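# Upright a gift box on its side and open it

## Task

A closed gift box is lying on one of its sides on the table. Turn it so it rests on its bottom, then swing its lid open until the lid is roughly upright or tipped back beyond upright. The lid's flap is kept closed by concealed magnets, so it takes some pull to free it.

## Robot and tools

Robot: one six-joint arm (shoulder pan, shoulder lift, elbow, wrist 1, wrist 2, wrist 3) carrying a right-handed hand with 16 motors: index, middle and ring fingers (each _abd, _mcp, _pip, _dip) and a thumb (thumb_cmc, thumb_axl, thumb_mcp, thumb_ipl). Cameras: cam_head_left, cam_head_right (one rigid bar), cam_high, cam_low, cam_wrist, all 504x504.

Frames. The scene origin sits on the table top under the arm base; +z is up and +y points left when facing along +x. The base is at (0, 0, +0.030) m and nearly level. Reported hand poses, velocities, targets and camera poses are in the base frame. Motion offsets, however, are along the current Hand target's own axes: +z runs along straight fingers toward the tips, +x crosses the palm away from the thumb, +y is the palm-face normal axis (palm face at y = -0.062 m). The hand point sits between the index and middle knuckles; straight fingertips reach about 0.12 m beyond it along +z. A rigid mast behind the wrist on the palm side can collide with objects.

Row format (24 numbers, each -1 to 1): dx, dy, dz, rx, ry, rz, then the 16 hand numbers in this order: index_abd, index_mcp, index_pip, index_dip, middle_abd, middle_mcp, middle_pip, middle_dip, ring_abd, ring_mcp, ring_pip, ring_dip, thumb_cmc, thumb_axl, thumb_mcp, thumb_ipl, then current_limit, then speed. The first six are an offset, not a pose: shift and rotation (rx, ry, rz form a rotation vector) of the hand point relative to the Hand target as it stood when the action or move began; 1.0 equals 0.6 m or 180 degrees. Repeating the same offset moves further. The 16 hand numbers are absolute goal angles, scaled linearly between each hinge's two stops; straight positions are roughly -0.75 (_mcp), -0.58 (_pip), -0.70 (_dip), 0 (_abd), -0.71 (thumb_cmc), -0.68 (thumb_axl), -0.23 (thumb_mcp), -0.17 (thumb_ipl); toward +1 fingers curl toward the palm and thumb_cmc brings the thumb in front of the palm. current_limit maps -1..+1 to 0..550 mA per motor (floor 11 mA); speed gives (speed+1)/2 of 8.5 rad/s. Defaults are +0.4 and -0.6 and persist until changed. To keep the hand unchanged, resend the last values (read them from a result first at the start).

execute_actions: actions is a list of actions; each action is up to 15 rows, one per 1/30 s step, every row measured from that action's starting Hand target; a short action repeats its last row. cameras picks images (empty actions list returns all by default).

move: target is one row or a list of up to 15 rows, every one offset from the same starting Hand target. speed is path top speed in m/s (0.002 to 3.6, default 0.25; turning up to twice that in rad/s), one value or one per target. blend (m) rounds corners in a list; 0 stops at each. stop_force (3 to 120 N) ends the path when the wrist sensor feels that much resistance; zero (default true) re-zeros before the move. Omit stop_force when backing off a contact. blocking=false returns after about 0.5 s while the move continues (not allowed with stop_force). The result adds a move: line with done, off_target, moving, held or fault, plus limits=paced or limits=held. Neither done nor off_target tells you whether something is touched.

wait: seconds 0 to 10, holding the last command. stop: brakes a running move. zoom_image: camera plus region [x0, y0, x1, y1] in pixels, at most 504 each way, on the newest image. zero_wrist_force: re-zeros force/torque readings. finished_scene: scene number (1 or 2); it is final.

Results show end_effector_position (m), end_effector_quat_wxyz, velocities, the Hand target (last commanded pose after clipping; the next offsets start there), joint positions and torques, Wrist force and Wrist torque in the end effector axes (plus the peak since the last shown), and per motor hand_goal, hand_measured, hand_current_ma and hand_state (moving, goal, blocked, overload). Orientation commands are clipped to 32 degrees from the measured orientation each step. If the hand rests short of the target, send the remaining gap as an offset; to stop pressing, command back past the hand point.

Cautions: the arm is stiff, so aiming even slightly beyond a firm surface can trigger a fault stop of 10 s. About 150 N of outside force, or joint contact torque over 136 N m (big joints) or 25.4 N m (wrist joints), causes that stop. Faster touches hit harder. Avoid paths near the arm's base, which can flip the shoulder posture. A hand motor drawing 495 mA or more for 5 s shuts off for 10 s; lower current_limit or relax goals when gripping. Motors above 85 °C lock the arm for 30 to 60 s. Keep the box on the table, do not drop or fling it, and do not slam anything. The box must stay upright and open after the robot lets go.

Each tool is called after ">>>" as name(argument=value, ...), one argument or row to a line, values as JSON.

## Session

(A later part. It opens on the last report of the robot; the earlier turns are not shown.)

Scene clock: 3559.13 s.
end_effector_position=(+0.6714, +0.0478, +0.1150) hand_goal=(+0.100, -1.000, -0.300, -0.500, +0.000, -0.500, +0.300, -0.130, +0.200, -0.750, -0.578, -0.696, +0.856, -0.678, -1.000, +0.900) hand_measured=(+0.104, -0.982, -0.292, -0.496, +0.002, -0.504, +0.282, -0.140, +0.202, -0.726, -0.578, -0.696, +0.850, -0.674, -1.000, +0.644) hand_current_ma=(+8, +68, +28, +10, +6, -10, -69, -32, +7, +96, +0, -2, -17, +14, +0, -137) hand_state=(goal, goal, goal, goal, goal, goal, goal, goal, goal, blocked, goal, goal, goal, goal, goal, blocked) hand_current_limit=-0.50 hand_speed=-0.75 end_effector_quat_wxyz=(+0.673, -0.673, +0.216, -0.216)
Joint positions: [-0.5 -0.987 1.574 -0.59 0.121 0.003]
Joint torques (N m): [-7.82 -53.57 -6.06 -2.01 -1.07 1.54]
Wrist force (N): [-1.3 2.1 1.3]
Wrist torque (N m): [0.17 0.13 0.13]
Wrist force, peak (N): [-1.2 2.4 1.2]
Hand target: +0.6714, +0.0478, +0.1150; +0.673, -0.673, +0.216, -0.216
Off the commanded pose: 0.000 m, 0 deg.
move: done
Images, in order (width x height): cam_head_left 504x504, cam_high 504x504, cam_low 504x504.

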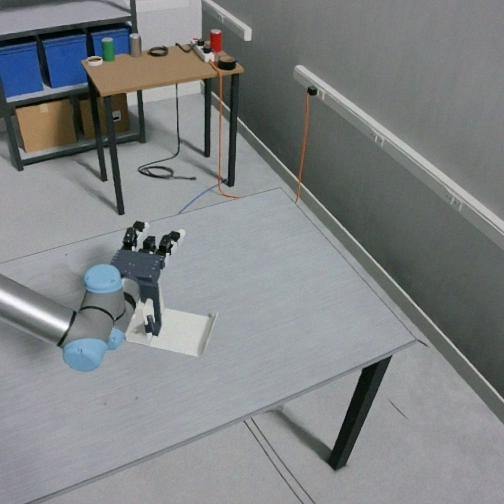

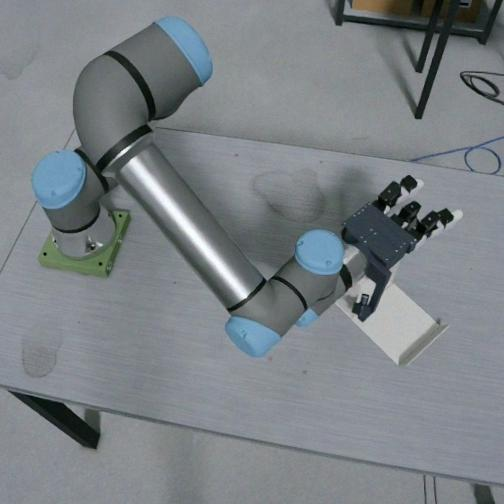

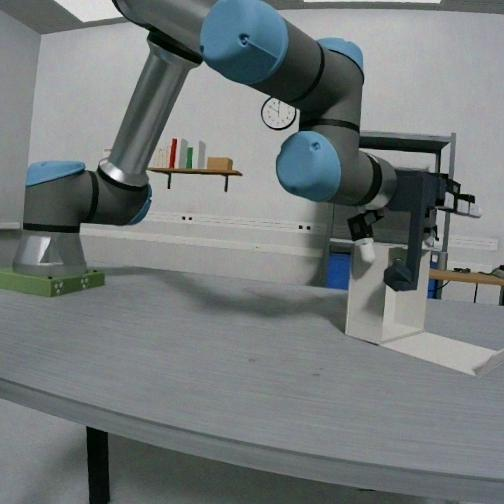

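>>> move(
  target=[0,0,0,0,0,0,0.1,-1,-0.3,-0.5,0,-0.4,0.45,0.05,0.2,-0.75,-0.577,-0.696,0.857,-0.677,-0.9,1,0.4,-0.8],
)

>>> move(
  target=[-0.0558,-0.0008,0,0,0,-0.0417,0.1,-1,-0.3,-0.5,0,-0.4,0.45,0.05,0.2,-0.75,-0.577,-0.696,0.857,-0.677,-0.9,1,0.4,-0.8],
  speed=0.04,
  cameras=["cam_high","cam_low","cam_head_left"],
)

>>> zoom_image(
  camera="cam_low",
  region=[310, 200, 504, 394],
)

Scene clock: 3632.50 s.
end_effector_position=(+0.6714, +0.0478, +0.1150) hand_goal=(+0.100, -1.000, -0.300, -0.500, +0.000, -0.400, +0.450, +0.050, +0.200, -0.750, -0.578, -0.696, +0.856, -0.678, -0.900, +1.000) hand_measured=(+0.104, -0.982, -0.292, -0.496, +0.002, -0.526, +0.282, -0.028, +0.202, -0.726, -0.578, -0.696, +0.848, -0.674, -0.998, +0.652) hand_current_ma=(+8, +68, +28, +10, +6, -385, -385, -340, +7, +96, +0, -2, -31, +14, -385, -385) hand_state=(goal, goal, goal, goal, goal, blocked, blocked, blocked, goal, blocked, goal, goal, goal, goal, blocked, blocked) hand_current_limit=0.40 hand_speed=-0.80 end_effector_quat_wxyz=(+0.673, -0.673, +0.216, -0.216)
Joint positions: [-0.5 -0.987 1.574 -0.59 0.121 0.003]
Joint torques (N m): [-3.86 -53.81 -9.19 -1.97 1.66 1.63]
Wrist force (N): [-1.5 2.4 1.0]
Wrist torque (N m): [0.22 0.16 0.12]
Wrist force, peak (N): [-1.6 2.5 1.3]
Hand target: +0.6714, +0.0478, +0.1150; +0.673, -0.673, +0.216, -0.216
Off the commanded pose: 0.000 m, 0 deg.
move: done

Scene clock: 3634.60 s.
end_effector_position=(+0.6443, +0.0672, +0.1155) hand_goal=(+0.100, -1.000, -0.300, -0.500, +0.000, -0.400, +0.450, +0.050, +0.200, -0.750, -0.578, -0.696, +0.856, -0.678, -0.900, +1.000) hand_measured=(+0.102, -0.982, -0.292, -0.496, +0.002, -0.528, +0.282, -0.028, +0.202, -0.726, -0.578, -0.696, +0.844, -0.674, -0.998, +0.652) hand_current_ma=(+7, +68, +28, +10, +6, -385, -385, -337, +6, +96, +0, -2, -40, +14, -385, -385) hand_state=(goal, goal, goal, goal, goal, blocked, blocked, blocked, goal, blocked, goal, goal, goal, goal, blocked, blocked) hand_current_limit=0.40 hand_speed=-0.80 end_effector_quat_wxyz=(+0.658, -0.686, +0.172, -0.260)
Joint positions: [-0.49 -1.073 1.711 -0.641 0.132 -0.128]
Joint torques (N m): [4.85 -51.57 -5.36 -2.14 1.85 -1.43]
Wrist force (N): [-1.5 2.5 1.3]
Wrist torque (N m): [0.19 0.15 0.31]
Wrist force, peak (N): [-1.4 2.8 1.4]
Hand target: +0.6442, +0.0673, +0.1155; +0.658, -0.686, +0.172, -0.260
Off the commanded pose: 0.000 m, 0 deg.
move: done
Images, in order (width x height): cam_head_left 504x504, cam_high 504x504, cam_low 504x504.

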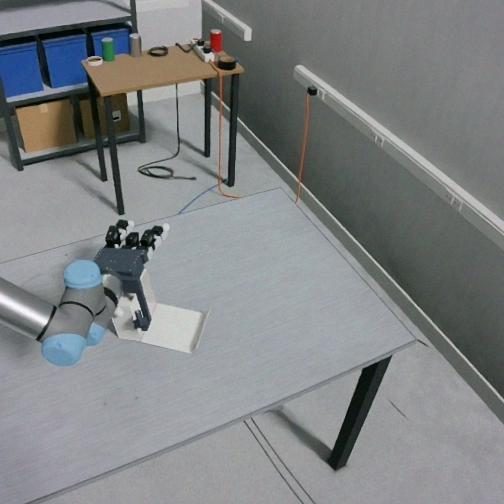

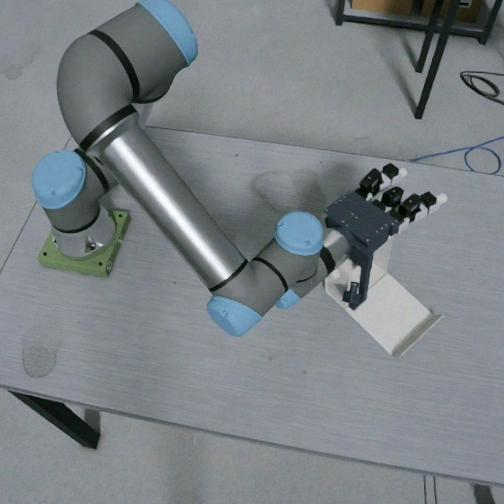

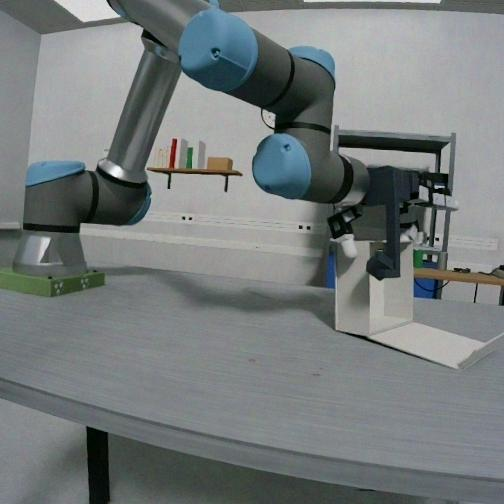

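Scaled by 2.598.

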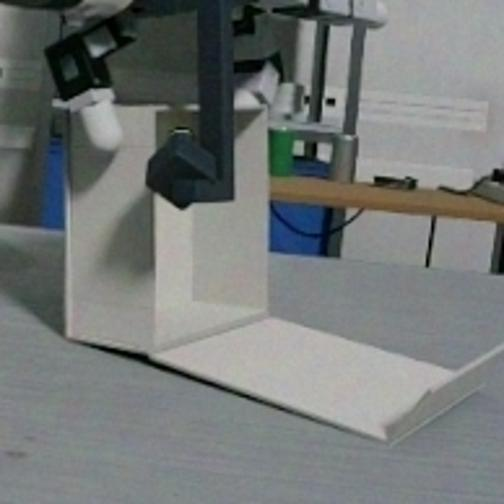

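>>> move(
  target=[0,0,0,0,0,0,0.1,-1,-0.3,-0.5,0,-0.64,-0.12,-0.35,0.2,-0.75,-0.577,-0.696,0.857,-0.677,-1,0.4,0.4,-0.85],
)

>>> move(
  target=[0.0723,0.0507,0,0,0,0.2917,0.1,-1,-0.3,-0.5,0,-0.64,-0.12,-0.35,0.2,-0.75,-0.577,-0.696,0.857,-0.677,-1,0.4,0.4,-0.85],
  speed=0.15,
  stop_force=8,
  cameras=["cam_high","cam_low","cam_head_left"],
)

>>> zoom_image(
  camera="cam_low",
  region=[310, 200, 504, 394],
)

>>> zoom_image(
  camera="cam_high",
  region=[290, 140, 480, 330],
)

Scene clock: 3719.93 s.
end_effector_position=(+0.6442, +0.0673, +0.1155) hand_goal=(+0.100, -1.000, -0.300, -0.500, +0.000, -0.640, -0.120, -0.350, +0.200, -0.750, -0.578, -0.696, +0.856, -0.678, -1.000, +0.400) hand_measured=(+0.102, -0.982, -0.292, -0.496, +0.002, -0.620, -0.114, -0.348, +0.202, -0.726, -0.578, -0.696, +0.848, -0.674, -1.000, +0.402) hand_current_ma=(+7, +68, +28, +10, +6, +83, +21, +8, +6, +96, +0, -2, -25, +14, +3, +12) hand_state=(goal, goal, goal, goal, goal, blocked, goal, goal, goal, blocked, goal, goal, goal, goal, goal, goal) hand_current_limit=0.40 hand_speed=-0.85 end_effector_quat_wxyz=(+0.658, -0.686, +0.172, -0.260)
Joint positions: [-0.49 -1.073 1.712 -0.64 0.132 -0.129]
Joint torques (N m): [3.83 -45.26 -15.46 1.42 1.8 -1.69]
Wrist force (N): [-1.1 0.2 1.2]
Wrist torque (N m): [0.03 0.11 0.26]
Wrist force, peak (N): [-1.4 2.7 1.2]
Hand target: +0.6442, +0.0673, +0.1155; +0.658, -0.686, +0.172, -0.260
Off the commanded pose: 0.000 m, 0 deg.
move: done

Scene clock: 3724.50 s.
end_effector_position=(+0.6824, +0.0399, +0.0910) hand_goal=(+0.100, -1.000, -0.300, -0.500, +0.000, -0.640, -0.120, -0.350, +0.200, -0.750, -0.578, -0.696, +0.856, -0.678, -1.000, +0.400) hand_measured=(+0.102, -0.986, -0.294, -0.496, +0.002, -0.624, -0.114, -0.348, +0.202, -0.732, -0.578, -0.696, +0.856, -0.678, -0.998, +0.402) hand_current_ma=(+7, +57, +23, +9, +6, +65, +17, +8, +6, +75, +0, -2, +1, +3, +5, +12) hand_state=(goal, goal, goal, goal, goal, goal, goal, goal, goal, goal, goal, goal, goal, goal, goal, goal) hand_current_limit=0.40 hand_speed=-0.85 end_effector_quat_wxyz=(+0.705, -0.539, +0.457, +0.058)
Joint positions: [-0.513 -0.773 1.383 -0.612 0.108 0.788]
Joint torques (N m): [-8.9 -60.88 -4.81 -1.96 -1.6 2.12]
Wrist force (N): [-1.8 0.1 0.7]
Wrist torque (N m): [-0.02 0.08 -0.10]
Wrist force, peak (N): [-1.7 0.4 1.4]
Hand target: +0.6824, +0.0399, +0.0910; +0.705, -0.539, +0.457, +0.058
Off the commanded pose: 0.000 m, 0 deg.
move: done
Images, in order (width x height): cam_head_left 504x504, cam_high 504x504, cam_low 504x504.

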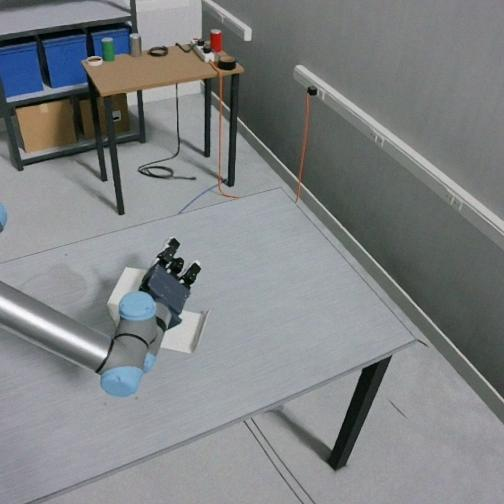

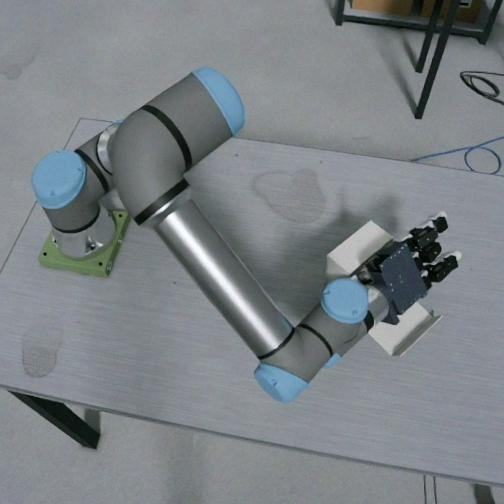

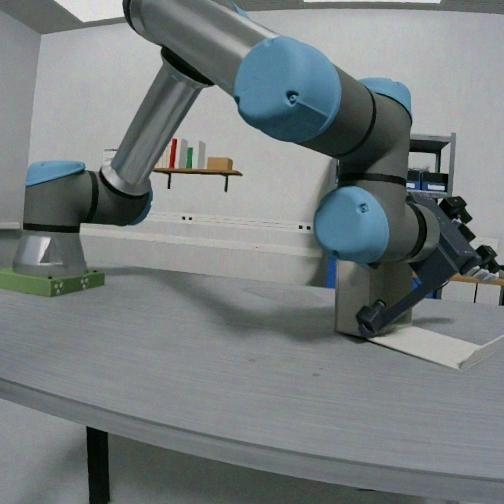

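Scaled by 2.598.

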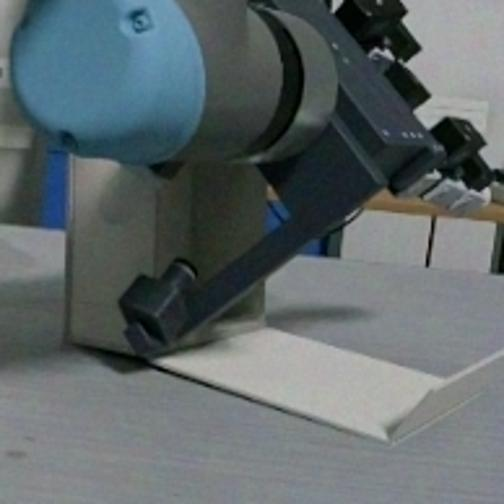

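Scaled by 2.653.

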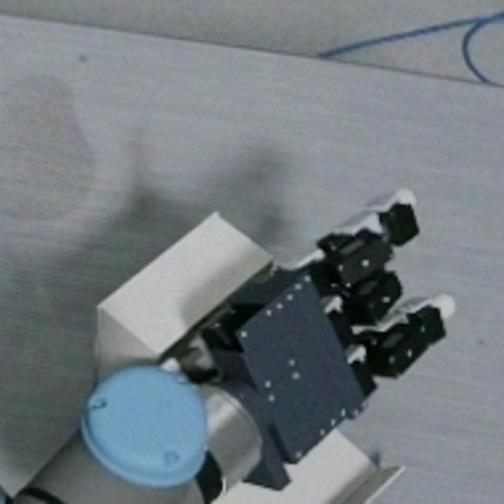

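>>> move(
  target=[0,0,0,0,0,0,0.1,-1,-0.3,-0.5,0,-0.33,0.08,-0.26,0.2,-0.75,-0.577,-0.696,0.857,-0.677,-0.52,0.5,-0.4,-0.8],
  cameras=["cam_high","cam_low","cam_head_left","cam_wrist"],
)

>>> zoom_image(
  camera="cam_low",
  region=[310, 200, 504, 394],
)

>>> zoom_image(
  camera="cam_high",
  region=[290, 140, 480, 330],
)

Scene clock: 3737.17 s.
end_effector_position=(+0.6824, +0.0399, +0.0910) hand_goal=(+0.100, -1.000, -0.300, -0.500, +0.000, -0.330, +0.080, -0.260, +0.200, -0.750, -0.578, -0.696, +0.856, -0.678, -0.520, +0.500) hand_measured=(+0.102, -0.986, -0.294, -0.496, +0.002, -0.382, +0.070, -0.264, +0.202, -0.732, -0.578, -0.696, +0.856, -0.678, -0.808, +0.494) hand_current_ma=(+7, +57, +23, +9, +7, -165, -32, -11, +6, +75, +0, -2, +2, +3, -165, -27) hand_state=(goal, goal, goal, goal, goal, blocked, goal, goal, goal, goal, goal, goal, goal, goal, blocked, goal) hand_current_limit=-0.40 hand_speed=-0.80 end_effector_quat_wxyz=(+0.705, -0.539, +0.457, +0.058)
Joint positions: [-0.513 -0.773 1.384 -0.613 0.108 0.788]
Joint torques (N m): [-7.04 -60.26 -4.7 -1.8 -1.41 1.71]
Wrist force (N): [-1.9 -1.6 0.7]
Wrist torque (N m): [-0.14 0.09 -0.14]
Wrist force, peak (N): [-2.0 -1.7 0.4]
Hand target: +0.6824, +0.0399, +0.0910; +0.705, -0.539, +0.457, +0.058
Off the commanded pose: 0.000 m, 0 deg.
move: done
camera_calibration:
cam_wrist: T_world_to_cam=[[-0.790321, 0.598909, 0.129232, 0.542058], [-0.346718, -0.611077, 0.711597, 0.161209], [0.505153, 0.517583, 0.6906, -0.304244], [0, 0, 0, 1]] pos_world=[0.637984, -0.068661, 0.0253433]
Images, in order (width x height): cam_head_left 504x504, cam_high 504x504, cam_low 504x504, cam_wrist 504x504.

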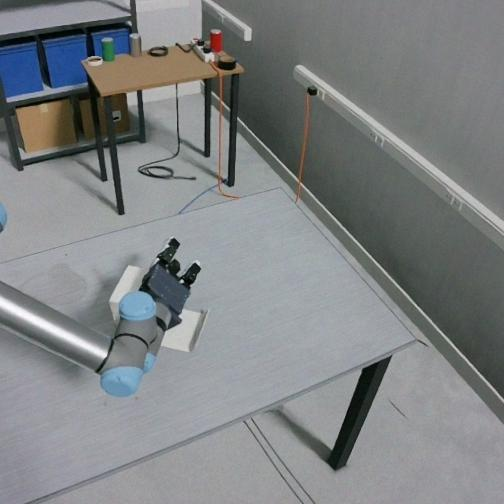

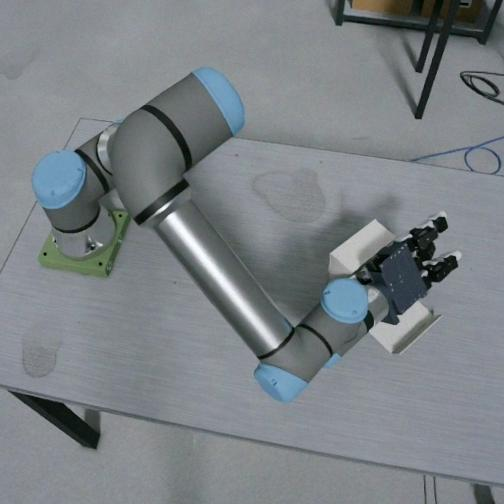

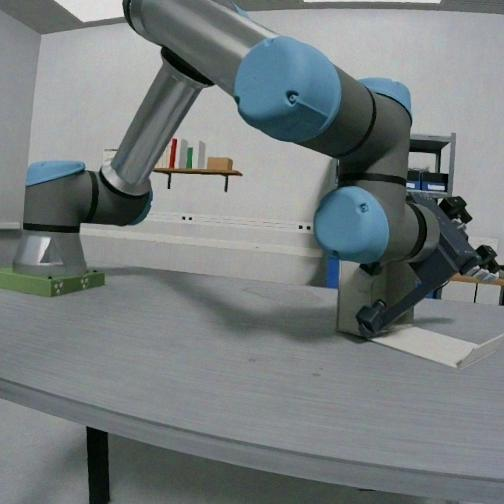

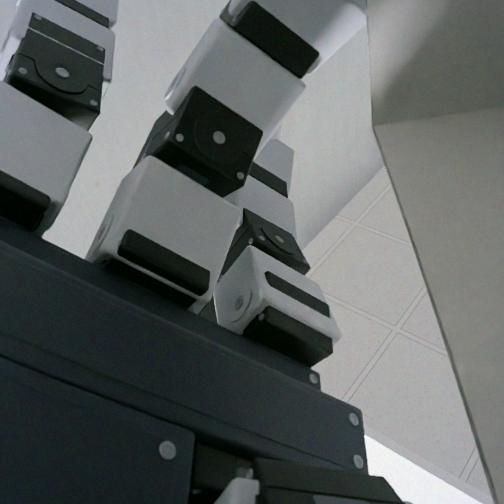

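Scaled by 2.598.

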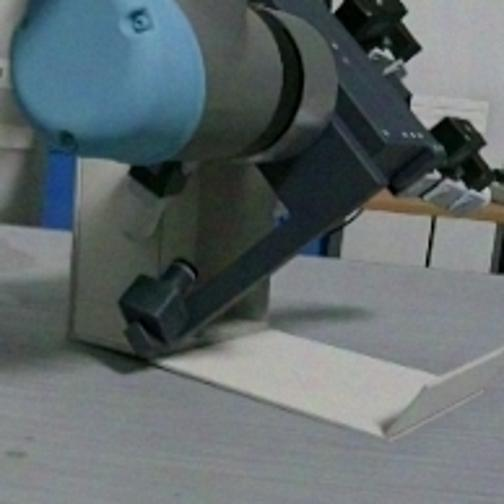

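Scaled by 2.653.

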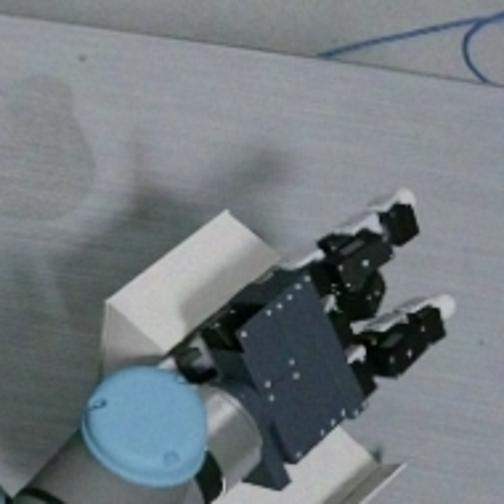

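>>> move(
  target=[0,0,0,0,0,0,0.1,-1,-0.3,-0.5,0,-0.2,0.18,-0.15,0.2,-0.75,-0.577,-0.696,0.857,-0.677,-0.35,0.6,0.6,-0.8],
)

>>> move(
  target=[-0.053,-0.053,0,0,0,0,0.1,-1,-0.3,-0.5,0,-0.2,0.18,-0.15,0.2,-0.75,-0.577,-0.696,0.857,-0.677,-0.35,0.6,0.6,-0.8],
  speed=0.08,
  cameras=["cam_high","cam_low","cam_head_left"],
)

>>> zoom_image(
  camera="cam_low",
  region=[310, 200, 504, 394],
)

Scene clock: 3748.53 s.
end_effector_position=(+0.6824, +0.0399, +0.0910) hand_goal=(+0.100, -1.000, -0.300, -0.500, +0.000, -0.200, +0.180, -0.150, +0.200, -0.750, -0.578, -0.696, +0.856, -0.678, -0.350, +0.600) hand_measured=(+0.102, -0.986, -0.294, -0.496, +0.004, -0.380, +0.070, -0.222, +0.202, -0.732, -0.578, -0.696, +0.856, -0.678, -0.806, +0.498) hand_current_ma=(+7, +57, +23, +9, +10, -440, -440, -312, +6, +75, +0, -2, +3, +3, -440, -440) hand_state=(goal, goal, goal, goal, goal, blocked, blocked, blocked, goal, goal, goal, goal, goal, goal, blocked, blocked) hand_current_limit=0.60 hand_speed=-0.80 end_effector_quat_wxyz=(+0.705, -0.539, +0.457, +0.058)
Joint positions: [-0.513 -0.773 1.384 -0.613 0.108 0.788]
Joint torques (N m): [3.27 -56.54 -6.94 -1.86 0.94 1.67]
Wrist force (N): [-0.9 1.5 0.6]
Wrist torque (N m): [0.05 0.04 -0.07]
Wrist force, peak (N): [-2.1 -1.9 0.6]
Hand target: +0.6824, +0.0399, +0.0910; +0.705, -0.539, +0.457, +0.058
Off the commanded pose: 0.000 m, 0 deg.
move: done

Scene clock: 3749.87 s.
end_effector_position=(+0.6824, +0.0399, +0.1360) hand_goal=(+0.100, -1.000, -0.300, -0.500, +0.000, -0.200, +0.180, -0.150, +0.200, -0.750, -0.578, -0.696, +0.856, -0.678, -0.350, +0.600) hand_measured=(+0.102, -0.986, -0.294, -0.498, +0.004, -0.380, +0.070, -0.222, +0.202, -0.732, -0.578, -0.696, +0.864, -0.678, -0.806, +0.498) hand_current_ma=(+7, +55, +22, +9, +14, -440, -440, -312, +6, +73, +0, -2, +24, +2, -440, -440) hand_state=(goal, goal, goal, goal, goal, blocked, blocked, blocked, goal, goal, goal, goal, goal, goal, blocked, blocked) hand_current_limit=0.60 hand_speed=-0.80 end_effector_quat_wxyz=(+0.705, -0.539, +0.457, +0.058)
Joint positions: [-0.513 -0.832 1.359 -0.532 0.108 0.791]
Joint torques (N m): [-8.06 -43.25 -27.5 1.88 -0.35 -1.97]
Wrist force (N): [-0.5 1.6 1.0]
Wrist torque (N m): [0.08 0.00 -0.03]
Wrist force, peak (N): [-0.5 2.5 0.5]
Hand target: +0.6824, +0.0399, +0.1359; +0.705, -0.539, +0.457, +0.058
Off the commanded pose: 0.000 m, 0 deg.
move: done
Images, in order (width x height): cam_head_left 504x504, cam_high 504x504, cam_low 504x504.

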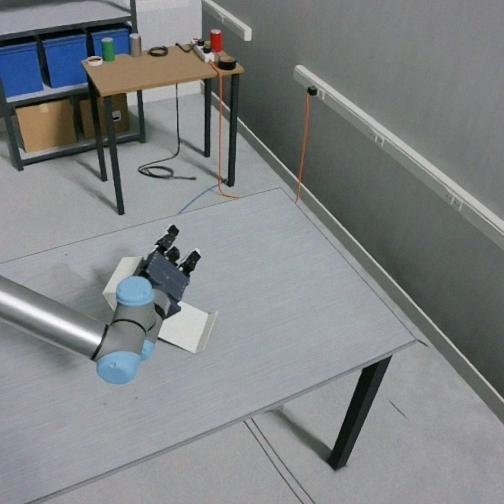

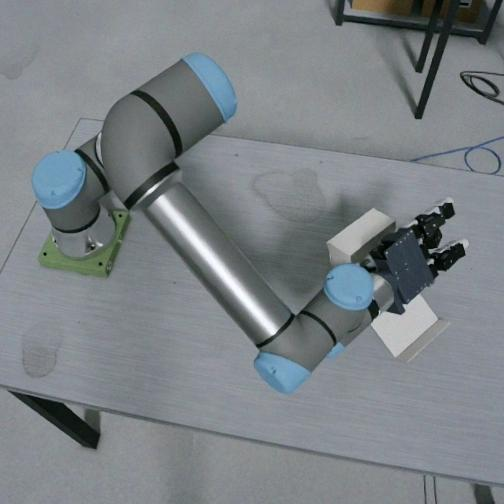

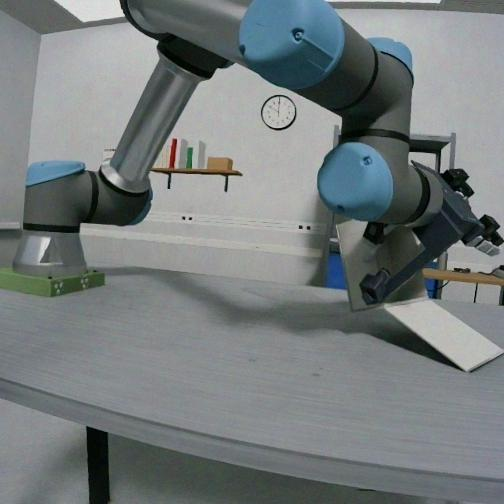

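Scaled by 2.598.

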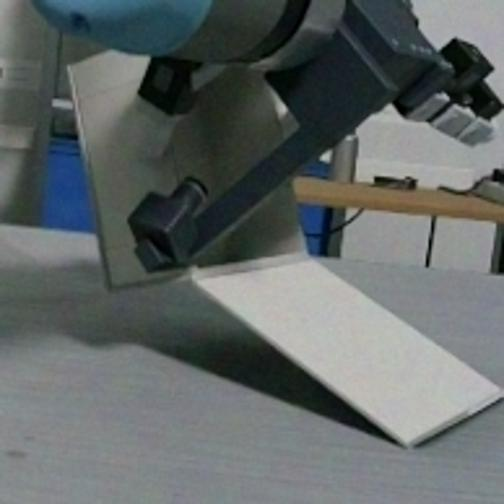

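>>> move(
  target=[0,0.08,0,0,0,-0.5,0.1,-1,-0.3,-0.5,0,-0.2,0.18,-0.15,0.2,-0.75,-0.577,-0.696,0.857,-0.677,-0.35,0.6,0.6,-0.8],
  speed=0.25,
  cameras=["cam_high","cam_low","cam_head_left"],
)

>>> zoom_image(
  camera="cam_low",
  region=[310, 200, 504, 394],
)

Scene clock: 3769.13 s.
end_effector_position=(+0.6548, +0.0597, +0.1020) hand_goal=(+0.100, -1.000, -0.300, -0.500, +0.000, -0.200, +0.180, -0.150, +0.200, -0.750, -0.578, -0.696, +0.856, -0.678, -0.350, +0.600) hand_measured=(+0.100, -0.986, -0.294, -0.498, -0.004, -0.380, +0.070, -0.222, +0.200, -0.732, -0.578, -0.696, +0.824, -0.676, -0.806, +0.498) hand_current_ma=(+0, +55, +22, +9, -12, -440, -440, -311, +0, +72, +0, -2, -129, +9, -440, -440) hand_state=(goal, goal, goal, goal, goal, blocked, blocked, blocked, goal, goal, goal, goal, blocked, goal, blocked, blocked) hand_current_limit=0.60 hand_speed=-0.80 end_effector_quat_wxyz=(-0.540, +0.704, +0.058, +0.458)
Joint positions: [-0.479 -1.114 1.861 -0.771 0.143 -0.762]
Joint torques (N m): [5.21 -29.32 -25.33 1.27 1.97 -1.59]
Wrist force (N): [-2.1 1.8 0.9]
Wrist torque (N m): [0.11 0.27 0.46]
Wrist force, peak (N): [-1.6 2.5 1.1]
Hand target: +0.6548, +0.0597, +0.1020; -0.539, +0.705, +0.058, +0.457
Off the commanded pose: 0.000 m, 0 deg.
move: done
Images, in order (width x height): cam_head_left 504x504, cam_high 504x504, cam_low 504x504.

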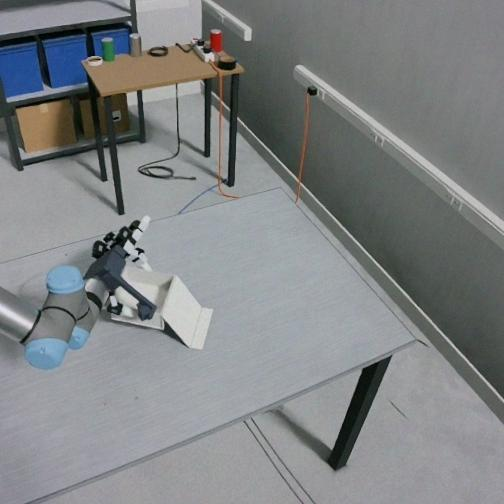

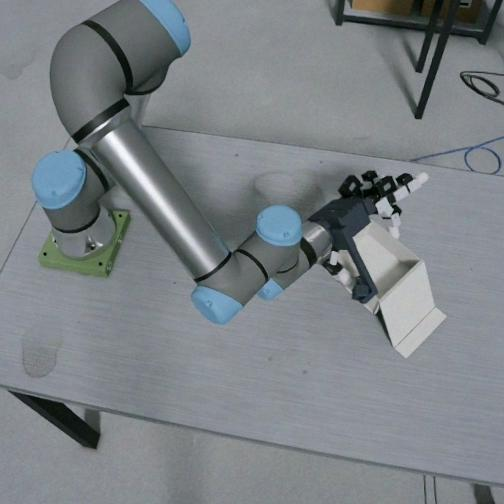

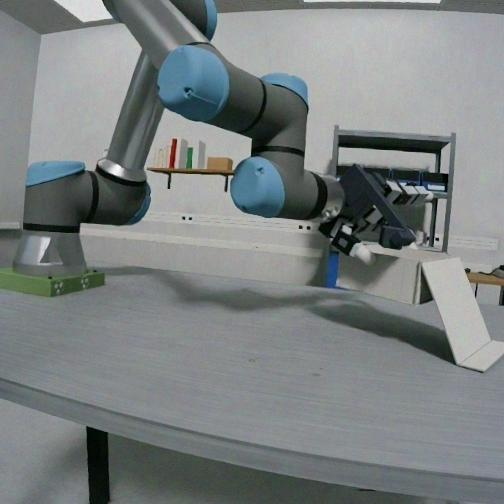

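Scaled by 2.598.

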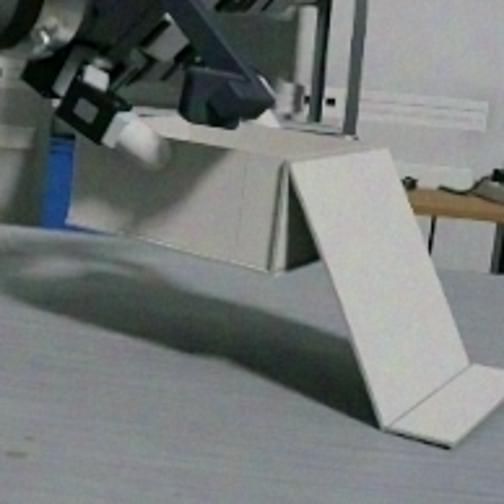

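>>> move(
  target=[-0.0884,0.0884,0,0,0,0,0.1,-1,-0.3,-0.5,0,-0.2,0.18,-0.15,0.2,-0.75,-0.577,-0.696,0.857,-0.677,-0.35,0.6,0.6,-0.8],
  speed=0.04,
  stop_force=4,
  cameras=["cam_high","cam_low","cam_head_left"],
)

>>> zoom_image(
  camera="cam_low",
  region=[310, 200, 504, 394],
)

Scene clock: 3782.70 s.
end_effector_position=(+0.6547, +0.0597, +0.0300) hand_goal=(+0.100, -1.000, -0.300, -0.500, +0.000, -0.200, +0.180, -0.150, +0.200, -0.750, -0.578, -0.696, +0.856, -0.678, -0.350, +0.600) hand_measured=(+0.100, -0.986, -0.294, -0.498, -0.006, -0.380, +0.070, -0.222, +0.200, -0.732, -0.578, -0.696, +0.850, -0.680, -0.806, +0.498) hand_current_ma=(+0, +55, +22, +9, -19, -440, -440, -310, -1, +72, +0, -2, -24, -11, -440, -440) hand_state=(goal, goal, goal, goal, goal, blocked, blocked, blocked, goal, goal, goal, goal, goal, goal, blocked, blocked) hand_current_limit=0.60 hand_speed=-0.80 end_effector_quat_wxyz=(-0.539, +0.705, +0.058, +0.457)
Joint positions: [-0.478 -0.98 1.89 -0.908 0.144 -0.787]
Joint torques (N m): [-4.05 -49.99 -22.68 1.33 0.48 -1.87]
Wrist force (N): [-1.1 0.4 0.6]
Wrist torque (N m): [-0.01 0.13 0.37]
Wrist force, peak (N): [0.7 -4.5 1.9]
Hand target: +0.6547, +0.0597, +0.0300; -0.539, +0.705, +0.058, +0.457 (not the last commanded pose)
Off the commanded pose: 0.003 m, 0 deg.
move: contact
Images, in order (width x height): cam_head_left 504x504, cam_high 504x504, cam_low 504x504.

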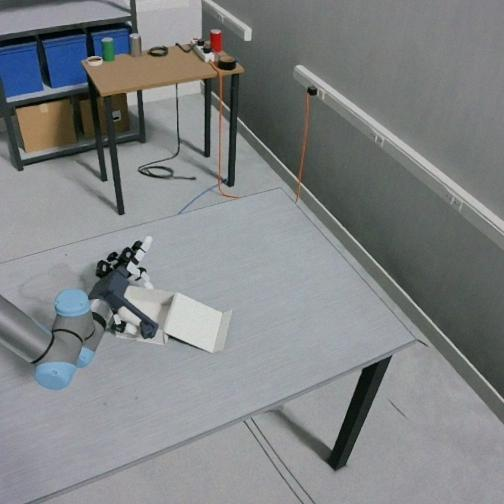

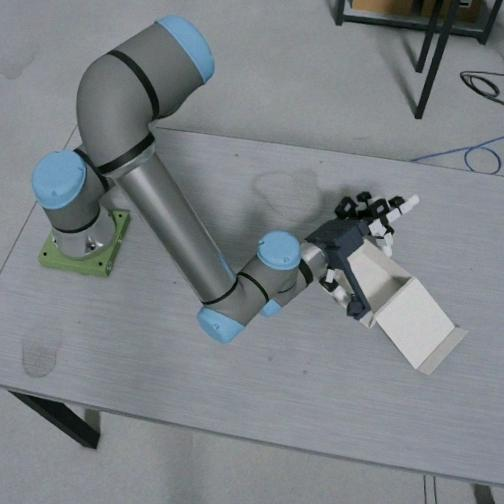

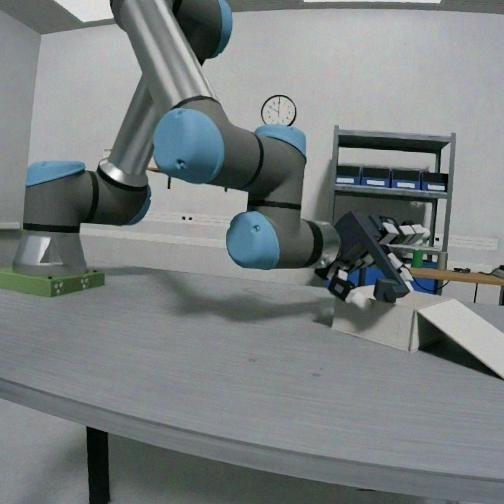

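Scaled by 2.598.

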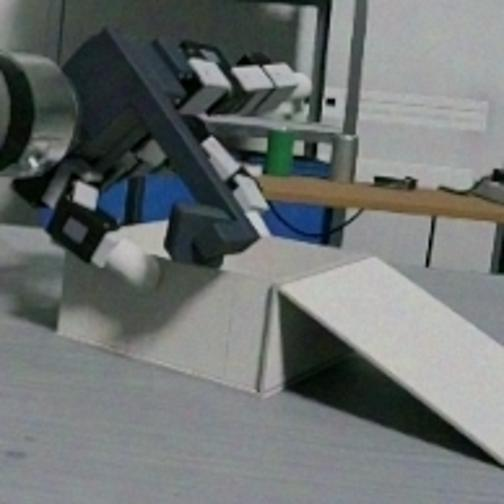

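>>> move(
  target=[-0.015,0.015,0,0,0,0,0.1,-1,-0.3,-0.5,0,-0.2,0.18,-0.15,0.2,-0.75,-0.577,-0.696,0.857,-0.677,-0.35,0.6,0.6,-0.8],
  speed=0.01,
  stop_force=5,
)

>>> move(
  target=[0,0,0,0,0,0,0.1,-1,-0.3,-0.5,0,-0.45,0.06,-0.27,0.2,-0.75,-0.577,-0.696,0.857,-0.677,-0.9,0.481,0.5,-0.95],
)

>>> move(
  target=[0,0,0,0,0,0,0.1,-1,-0.3,-0.5,0,-0.64,-0.12,-0.35,0.2,-0.75,-0.577,-0.696,0.857,-0.677,-1,0.4,0.5,-0.8],
)

>>> move(
  target=[0.05,-0.25,0,0,0,0,0.1,-1,-0.3,-0.5,0,-0.64,-0.12,-0.35,0.2,-0.75,-0.577,-0.696,0.857,-0.677,-1,0.4,0.5,-0.8],
  speed=0.12,
  cameras=["cam_high","cam_low","cam_head_left"],
)

>>> zoom_image(
  camera="cam_low",
  region=[310, 200, 504, 394],
)

Scene clock: 3800.47 s.
end_effector_position=(+0.6548, +0.0597, +0.0293) hand_goal=(+0.100, -1.000, -0.300, -0.500, +0.000, -0.200, +0.180, -0.150, +0.200, -0.750, -0.578, -0.696, +0.856, -0.678, -0.350, +0.600) hand_measured=(+0.100, -0.986, -0.294, -0.498, -0.006, -0.382, +0.070, -0.222, +0.200, -0.732, -0.578, -0.696, +0.854, -0.682, -0.806, +0.498) hand_current_ma=(+0, +54, +22, +9, -19, -440, -440, -310, -1, +72, +0, -2, -6, -18, -440, -440) hand_state=(goal, goal, goal, goal, goal, blocked, blocked, blocked, goal, goal, goal, goal, goal, goal, blocked, blocked) hand_current_limit=0.60 hand_speed=-0.80 end_effector_quat_wxyz=(-0.539, +0.705, +0.058, +0.457)
Joint positions: [-0.478 -0.978 1.89 -0.91 0.144 -0.787]
Joint torques (N m): [-8.27 -48.84 -1.81 1.42 -1.28 0.85]
Wrist force (N): [0.4 -1.9 0.4]
Wrist torque (N m): [-0.28 -0.02 0.45]
Wrist force, peak (N): [1.1 -6.2 2.3]
Hand target: +0.6548, +0.0597, +0.0293; -0.539, +0.705, +0.058, +0.457 (not the last commanded pose)
Off the commanded pose: 0.012 m, 0 deg.
move: contact

Scene clock: 3801.97 s.
end_effector_position=(+0.6548, +0.0597, +0.0293) hand_goal=(+0.100, -1.000, -0.300, -0.500, +0.000, -0.450, +0.060, -0.270, +0.200, -0.750, -0.578, -0.696, +0.856, -0.678, -0.900, +0.480) hand_measured=(+0.100, -0.986, -0.294, -0.498, -0.008, -0.436, +0.062, -0.268, +0.200, -0.732, -0.578, -0.696, +0.852, -0.678, -0.896, +0.482) hand_current_ma=(+0, +54, +22, +9, -21, +57, +5, +7, -1, +72, +0, -2, -11, +1, +21, +10) hand_state=(goal, goal, goal, goal, goal, goal, goal, goal, goal, goal, goal, goal, goal, goal, goal, goal) hand_current_limit=0.50 hand_speed=-0.95 end_effector_quat_wxyz=(-0.539, +0.705, +0.058, +0.457)
Joint positions: [-0.478 -0.978 1.89 -0.91 0.144 -0.787]
Joint torques (N m): [-7.41 -48.72 -2.23 1.2 -1.24 0.95]
Wrist force (N): [-0.9 -0.2 0.9]
Wrist torque (N m): [-0.02 0.22 0.26]
Wrist force, peak (N): [0.5 -2.2 0.6]
Hand target: +0.6548, +0.0597, +0.0293; -0.539, +0.705, +0.058, +0.457
Off the commanded pose: 0.000 m, 0 deg.
move: done

Scene clock: 3802.53 s.
end_effector_position=(+0.6548, +0.0597, +0.0293) hand_goal=(+0.100, -1.000, -0.300, -0.500, +0.000, -0.640, -0.120, -0.350, +0.200, -0.750, -0.578, -0.696, +0.856, -0.678, -1.000, +0.400) hand_measured=(+0.100, -0.986, -0.294, -0.498, -0.008, -0.624, -0.116, -0.348, +0.200, -0.732, -0.578, -0.696, +0.852, -0.678, -0.994, +0.402) hand_current_ma=(+0, +54, +22, +9, -21, +63, +16, +8, -1, +72, +0, -2, -11, +3, +23, +11) hand_state=(goal, goal, goal, goal, goal, goal, goal, goal, goal, goal, goal, goal, goal, goal, goal, goal) hand_current_limit=0.50 hand_speed=-0.80 end_effector_quat_wxyz=(-0.539, +0.705, +0.058, +0.457)
Joint positions: [-0.478 -0.978 1.89 -0.91 0.144 -0.787]
Joint torques (N m): [-7.89 -48.58 -1.98 1.16 -1.28 0.85]
Wrist force (N): [-0.7 0.0 0.9]
Wrist torque (N m): [0.00 0.19 0.27]
Wrist force, peak (N): [-1.0 0.0 1.0]
Hand target: +0.6548, +0.0597, +0.0293; -0.539, +0.705, +0.058, +0.457
Off the commanded pose: 0.000 m, 0 deg.
move: done

Scene clock: 3804.60 s.
end_effector_position=(+0.5859, +0.1091, +0.1565) hand_goal=(+0.100, -1.000, -0.300, -0.500, +0.000, -0.640, -0.120, -0.350, +0.200, -0.750, -0.578, -0.696, +0.856, -0.678, -1.000, +0.400) hand_measured=(+0.100, -0.986, -0.294, -0.498, -0.008, -0.624, -0.116, -0.348, +0.200, -0.732, -0.578, -0.696, +0.852, -0.678, -0.994, +0.402) hand_current_ma=(+0, +52, +22, +9, -21, +60, +16, +8, -1, +69, +0, -2, -11, +3, +22, +11) hand_state=(goal, goal, goal, goal, goal, goal, goal, goal, goal, goal, goal, goal, goal, goal, goal, goal) hand_current_limit=0.50 hand_speed=-0.80 end_effector_quat_wxyz=(-0.539, +0.705, +0.058, +0.457)
Joint positions: [-0.447 -1.353 2.028 -0.675 0.174 -0.786]
Joint torques (N m): [5.43 -37.36 -25.59 1.47 1.88 -1.83]
Wrist force (N): [-0.8 0.5 1.0]
Wrist torque (N m): [0.05 0.19 0.34]
Wrist force, peak (N): [-1.0 0.3 1.1]
Hand target: +0.5859, +0.1091, +0.1565; -0.539, +0.705, +0.058, +0.457
Off the commanded pose: 0.000 m, 0 deg.
move: done
Images, in order (width x height): cam_head_left 504x504, cam_high 504x504, cam_low 504x504.

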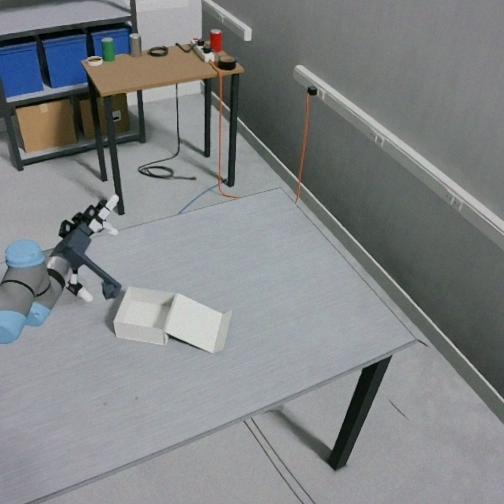

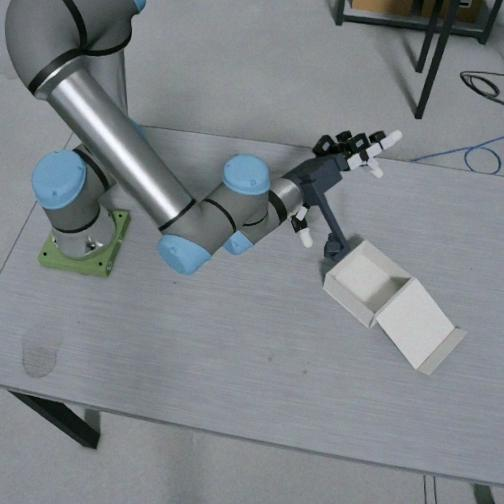

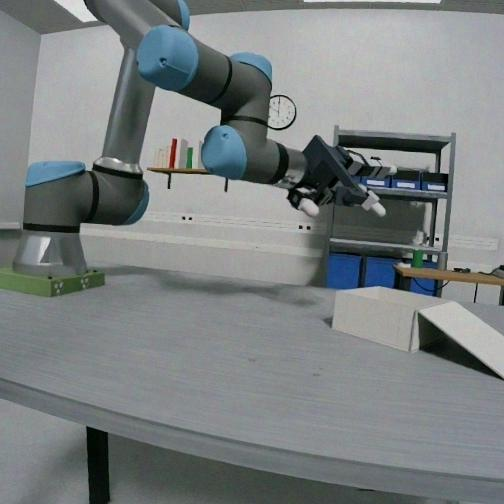

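Scaled by 2.598.

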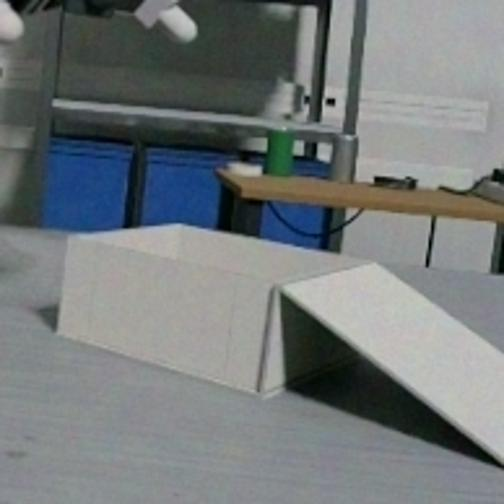

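Open on its base. Done.

>>> finished_scene(
  scene=1,
)

The scene is finished: the task was done.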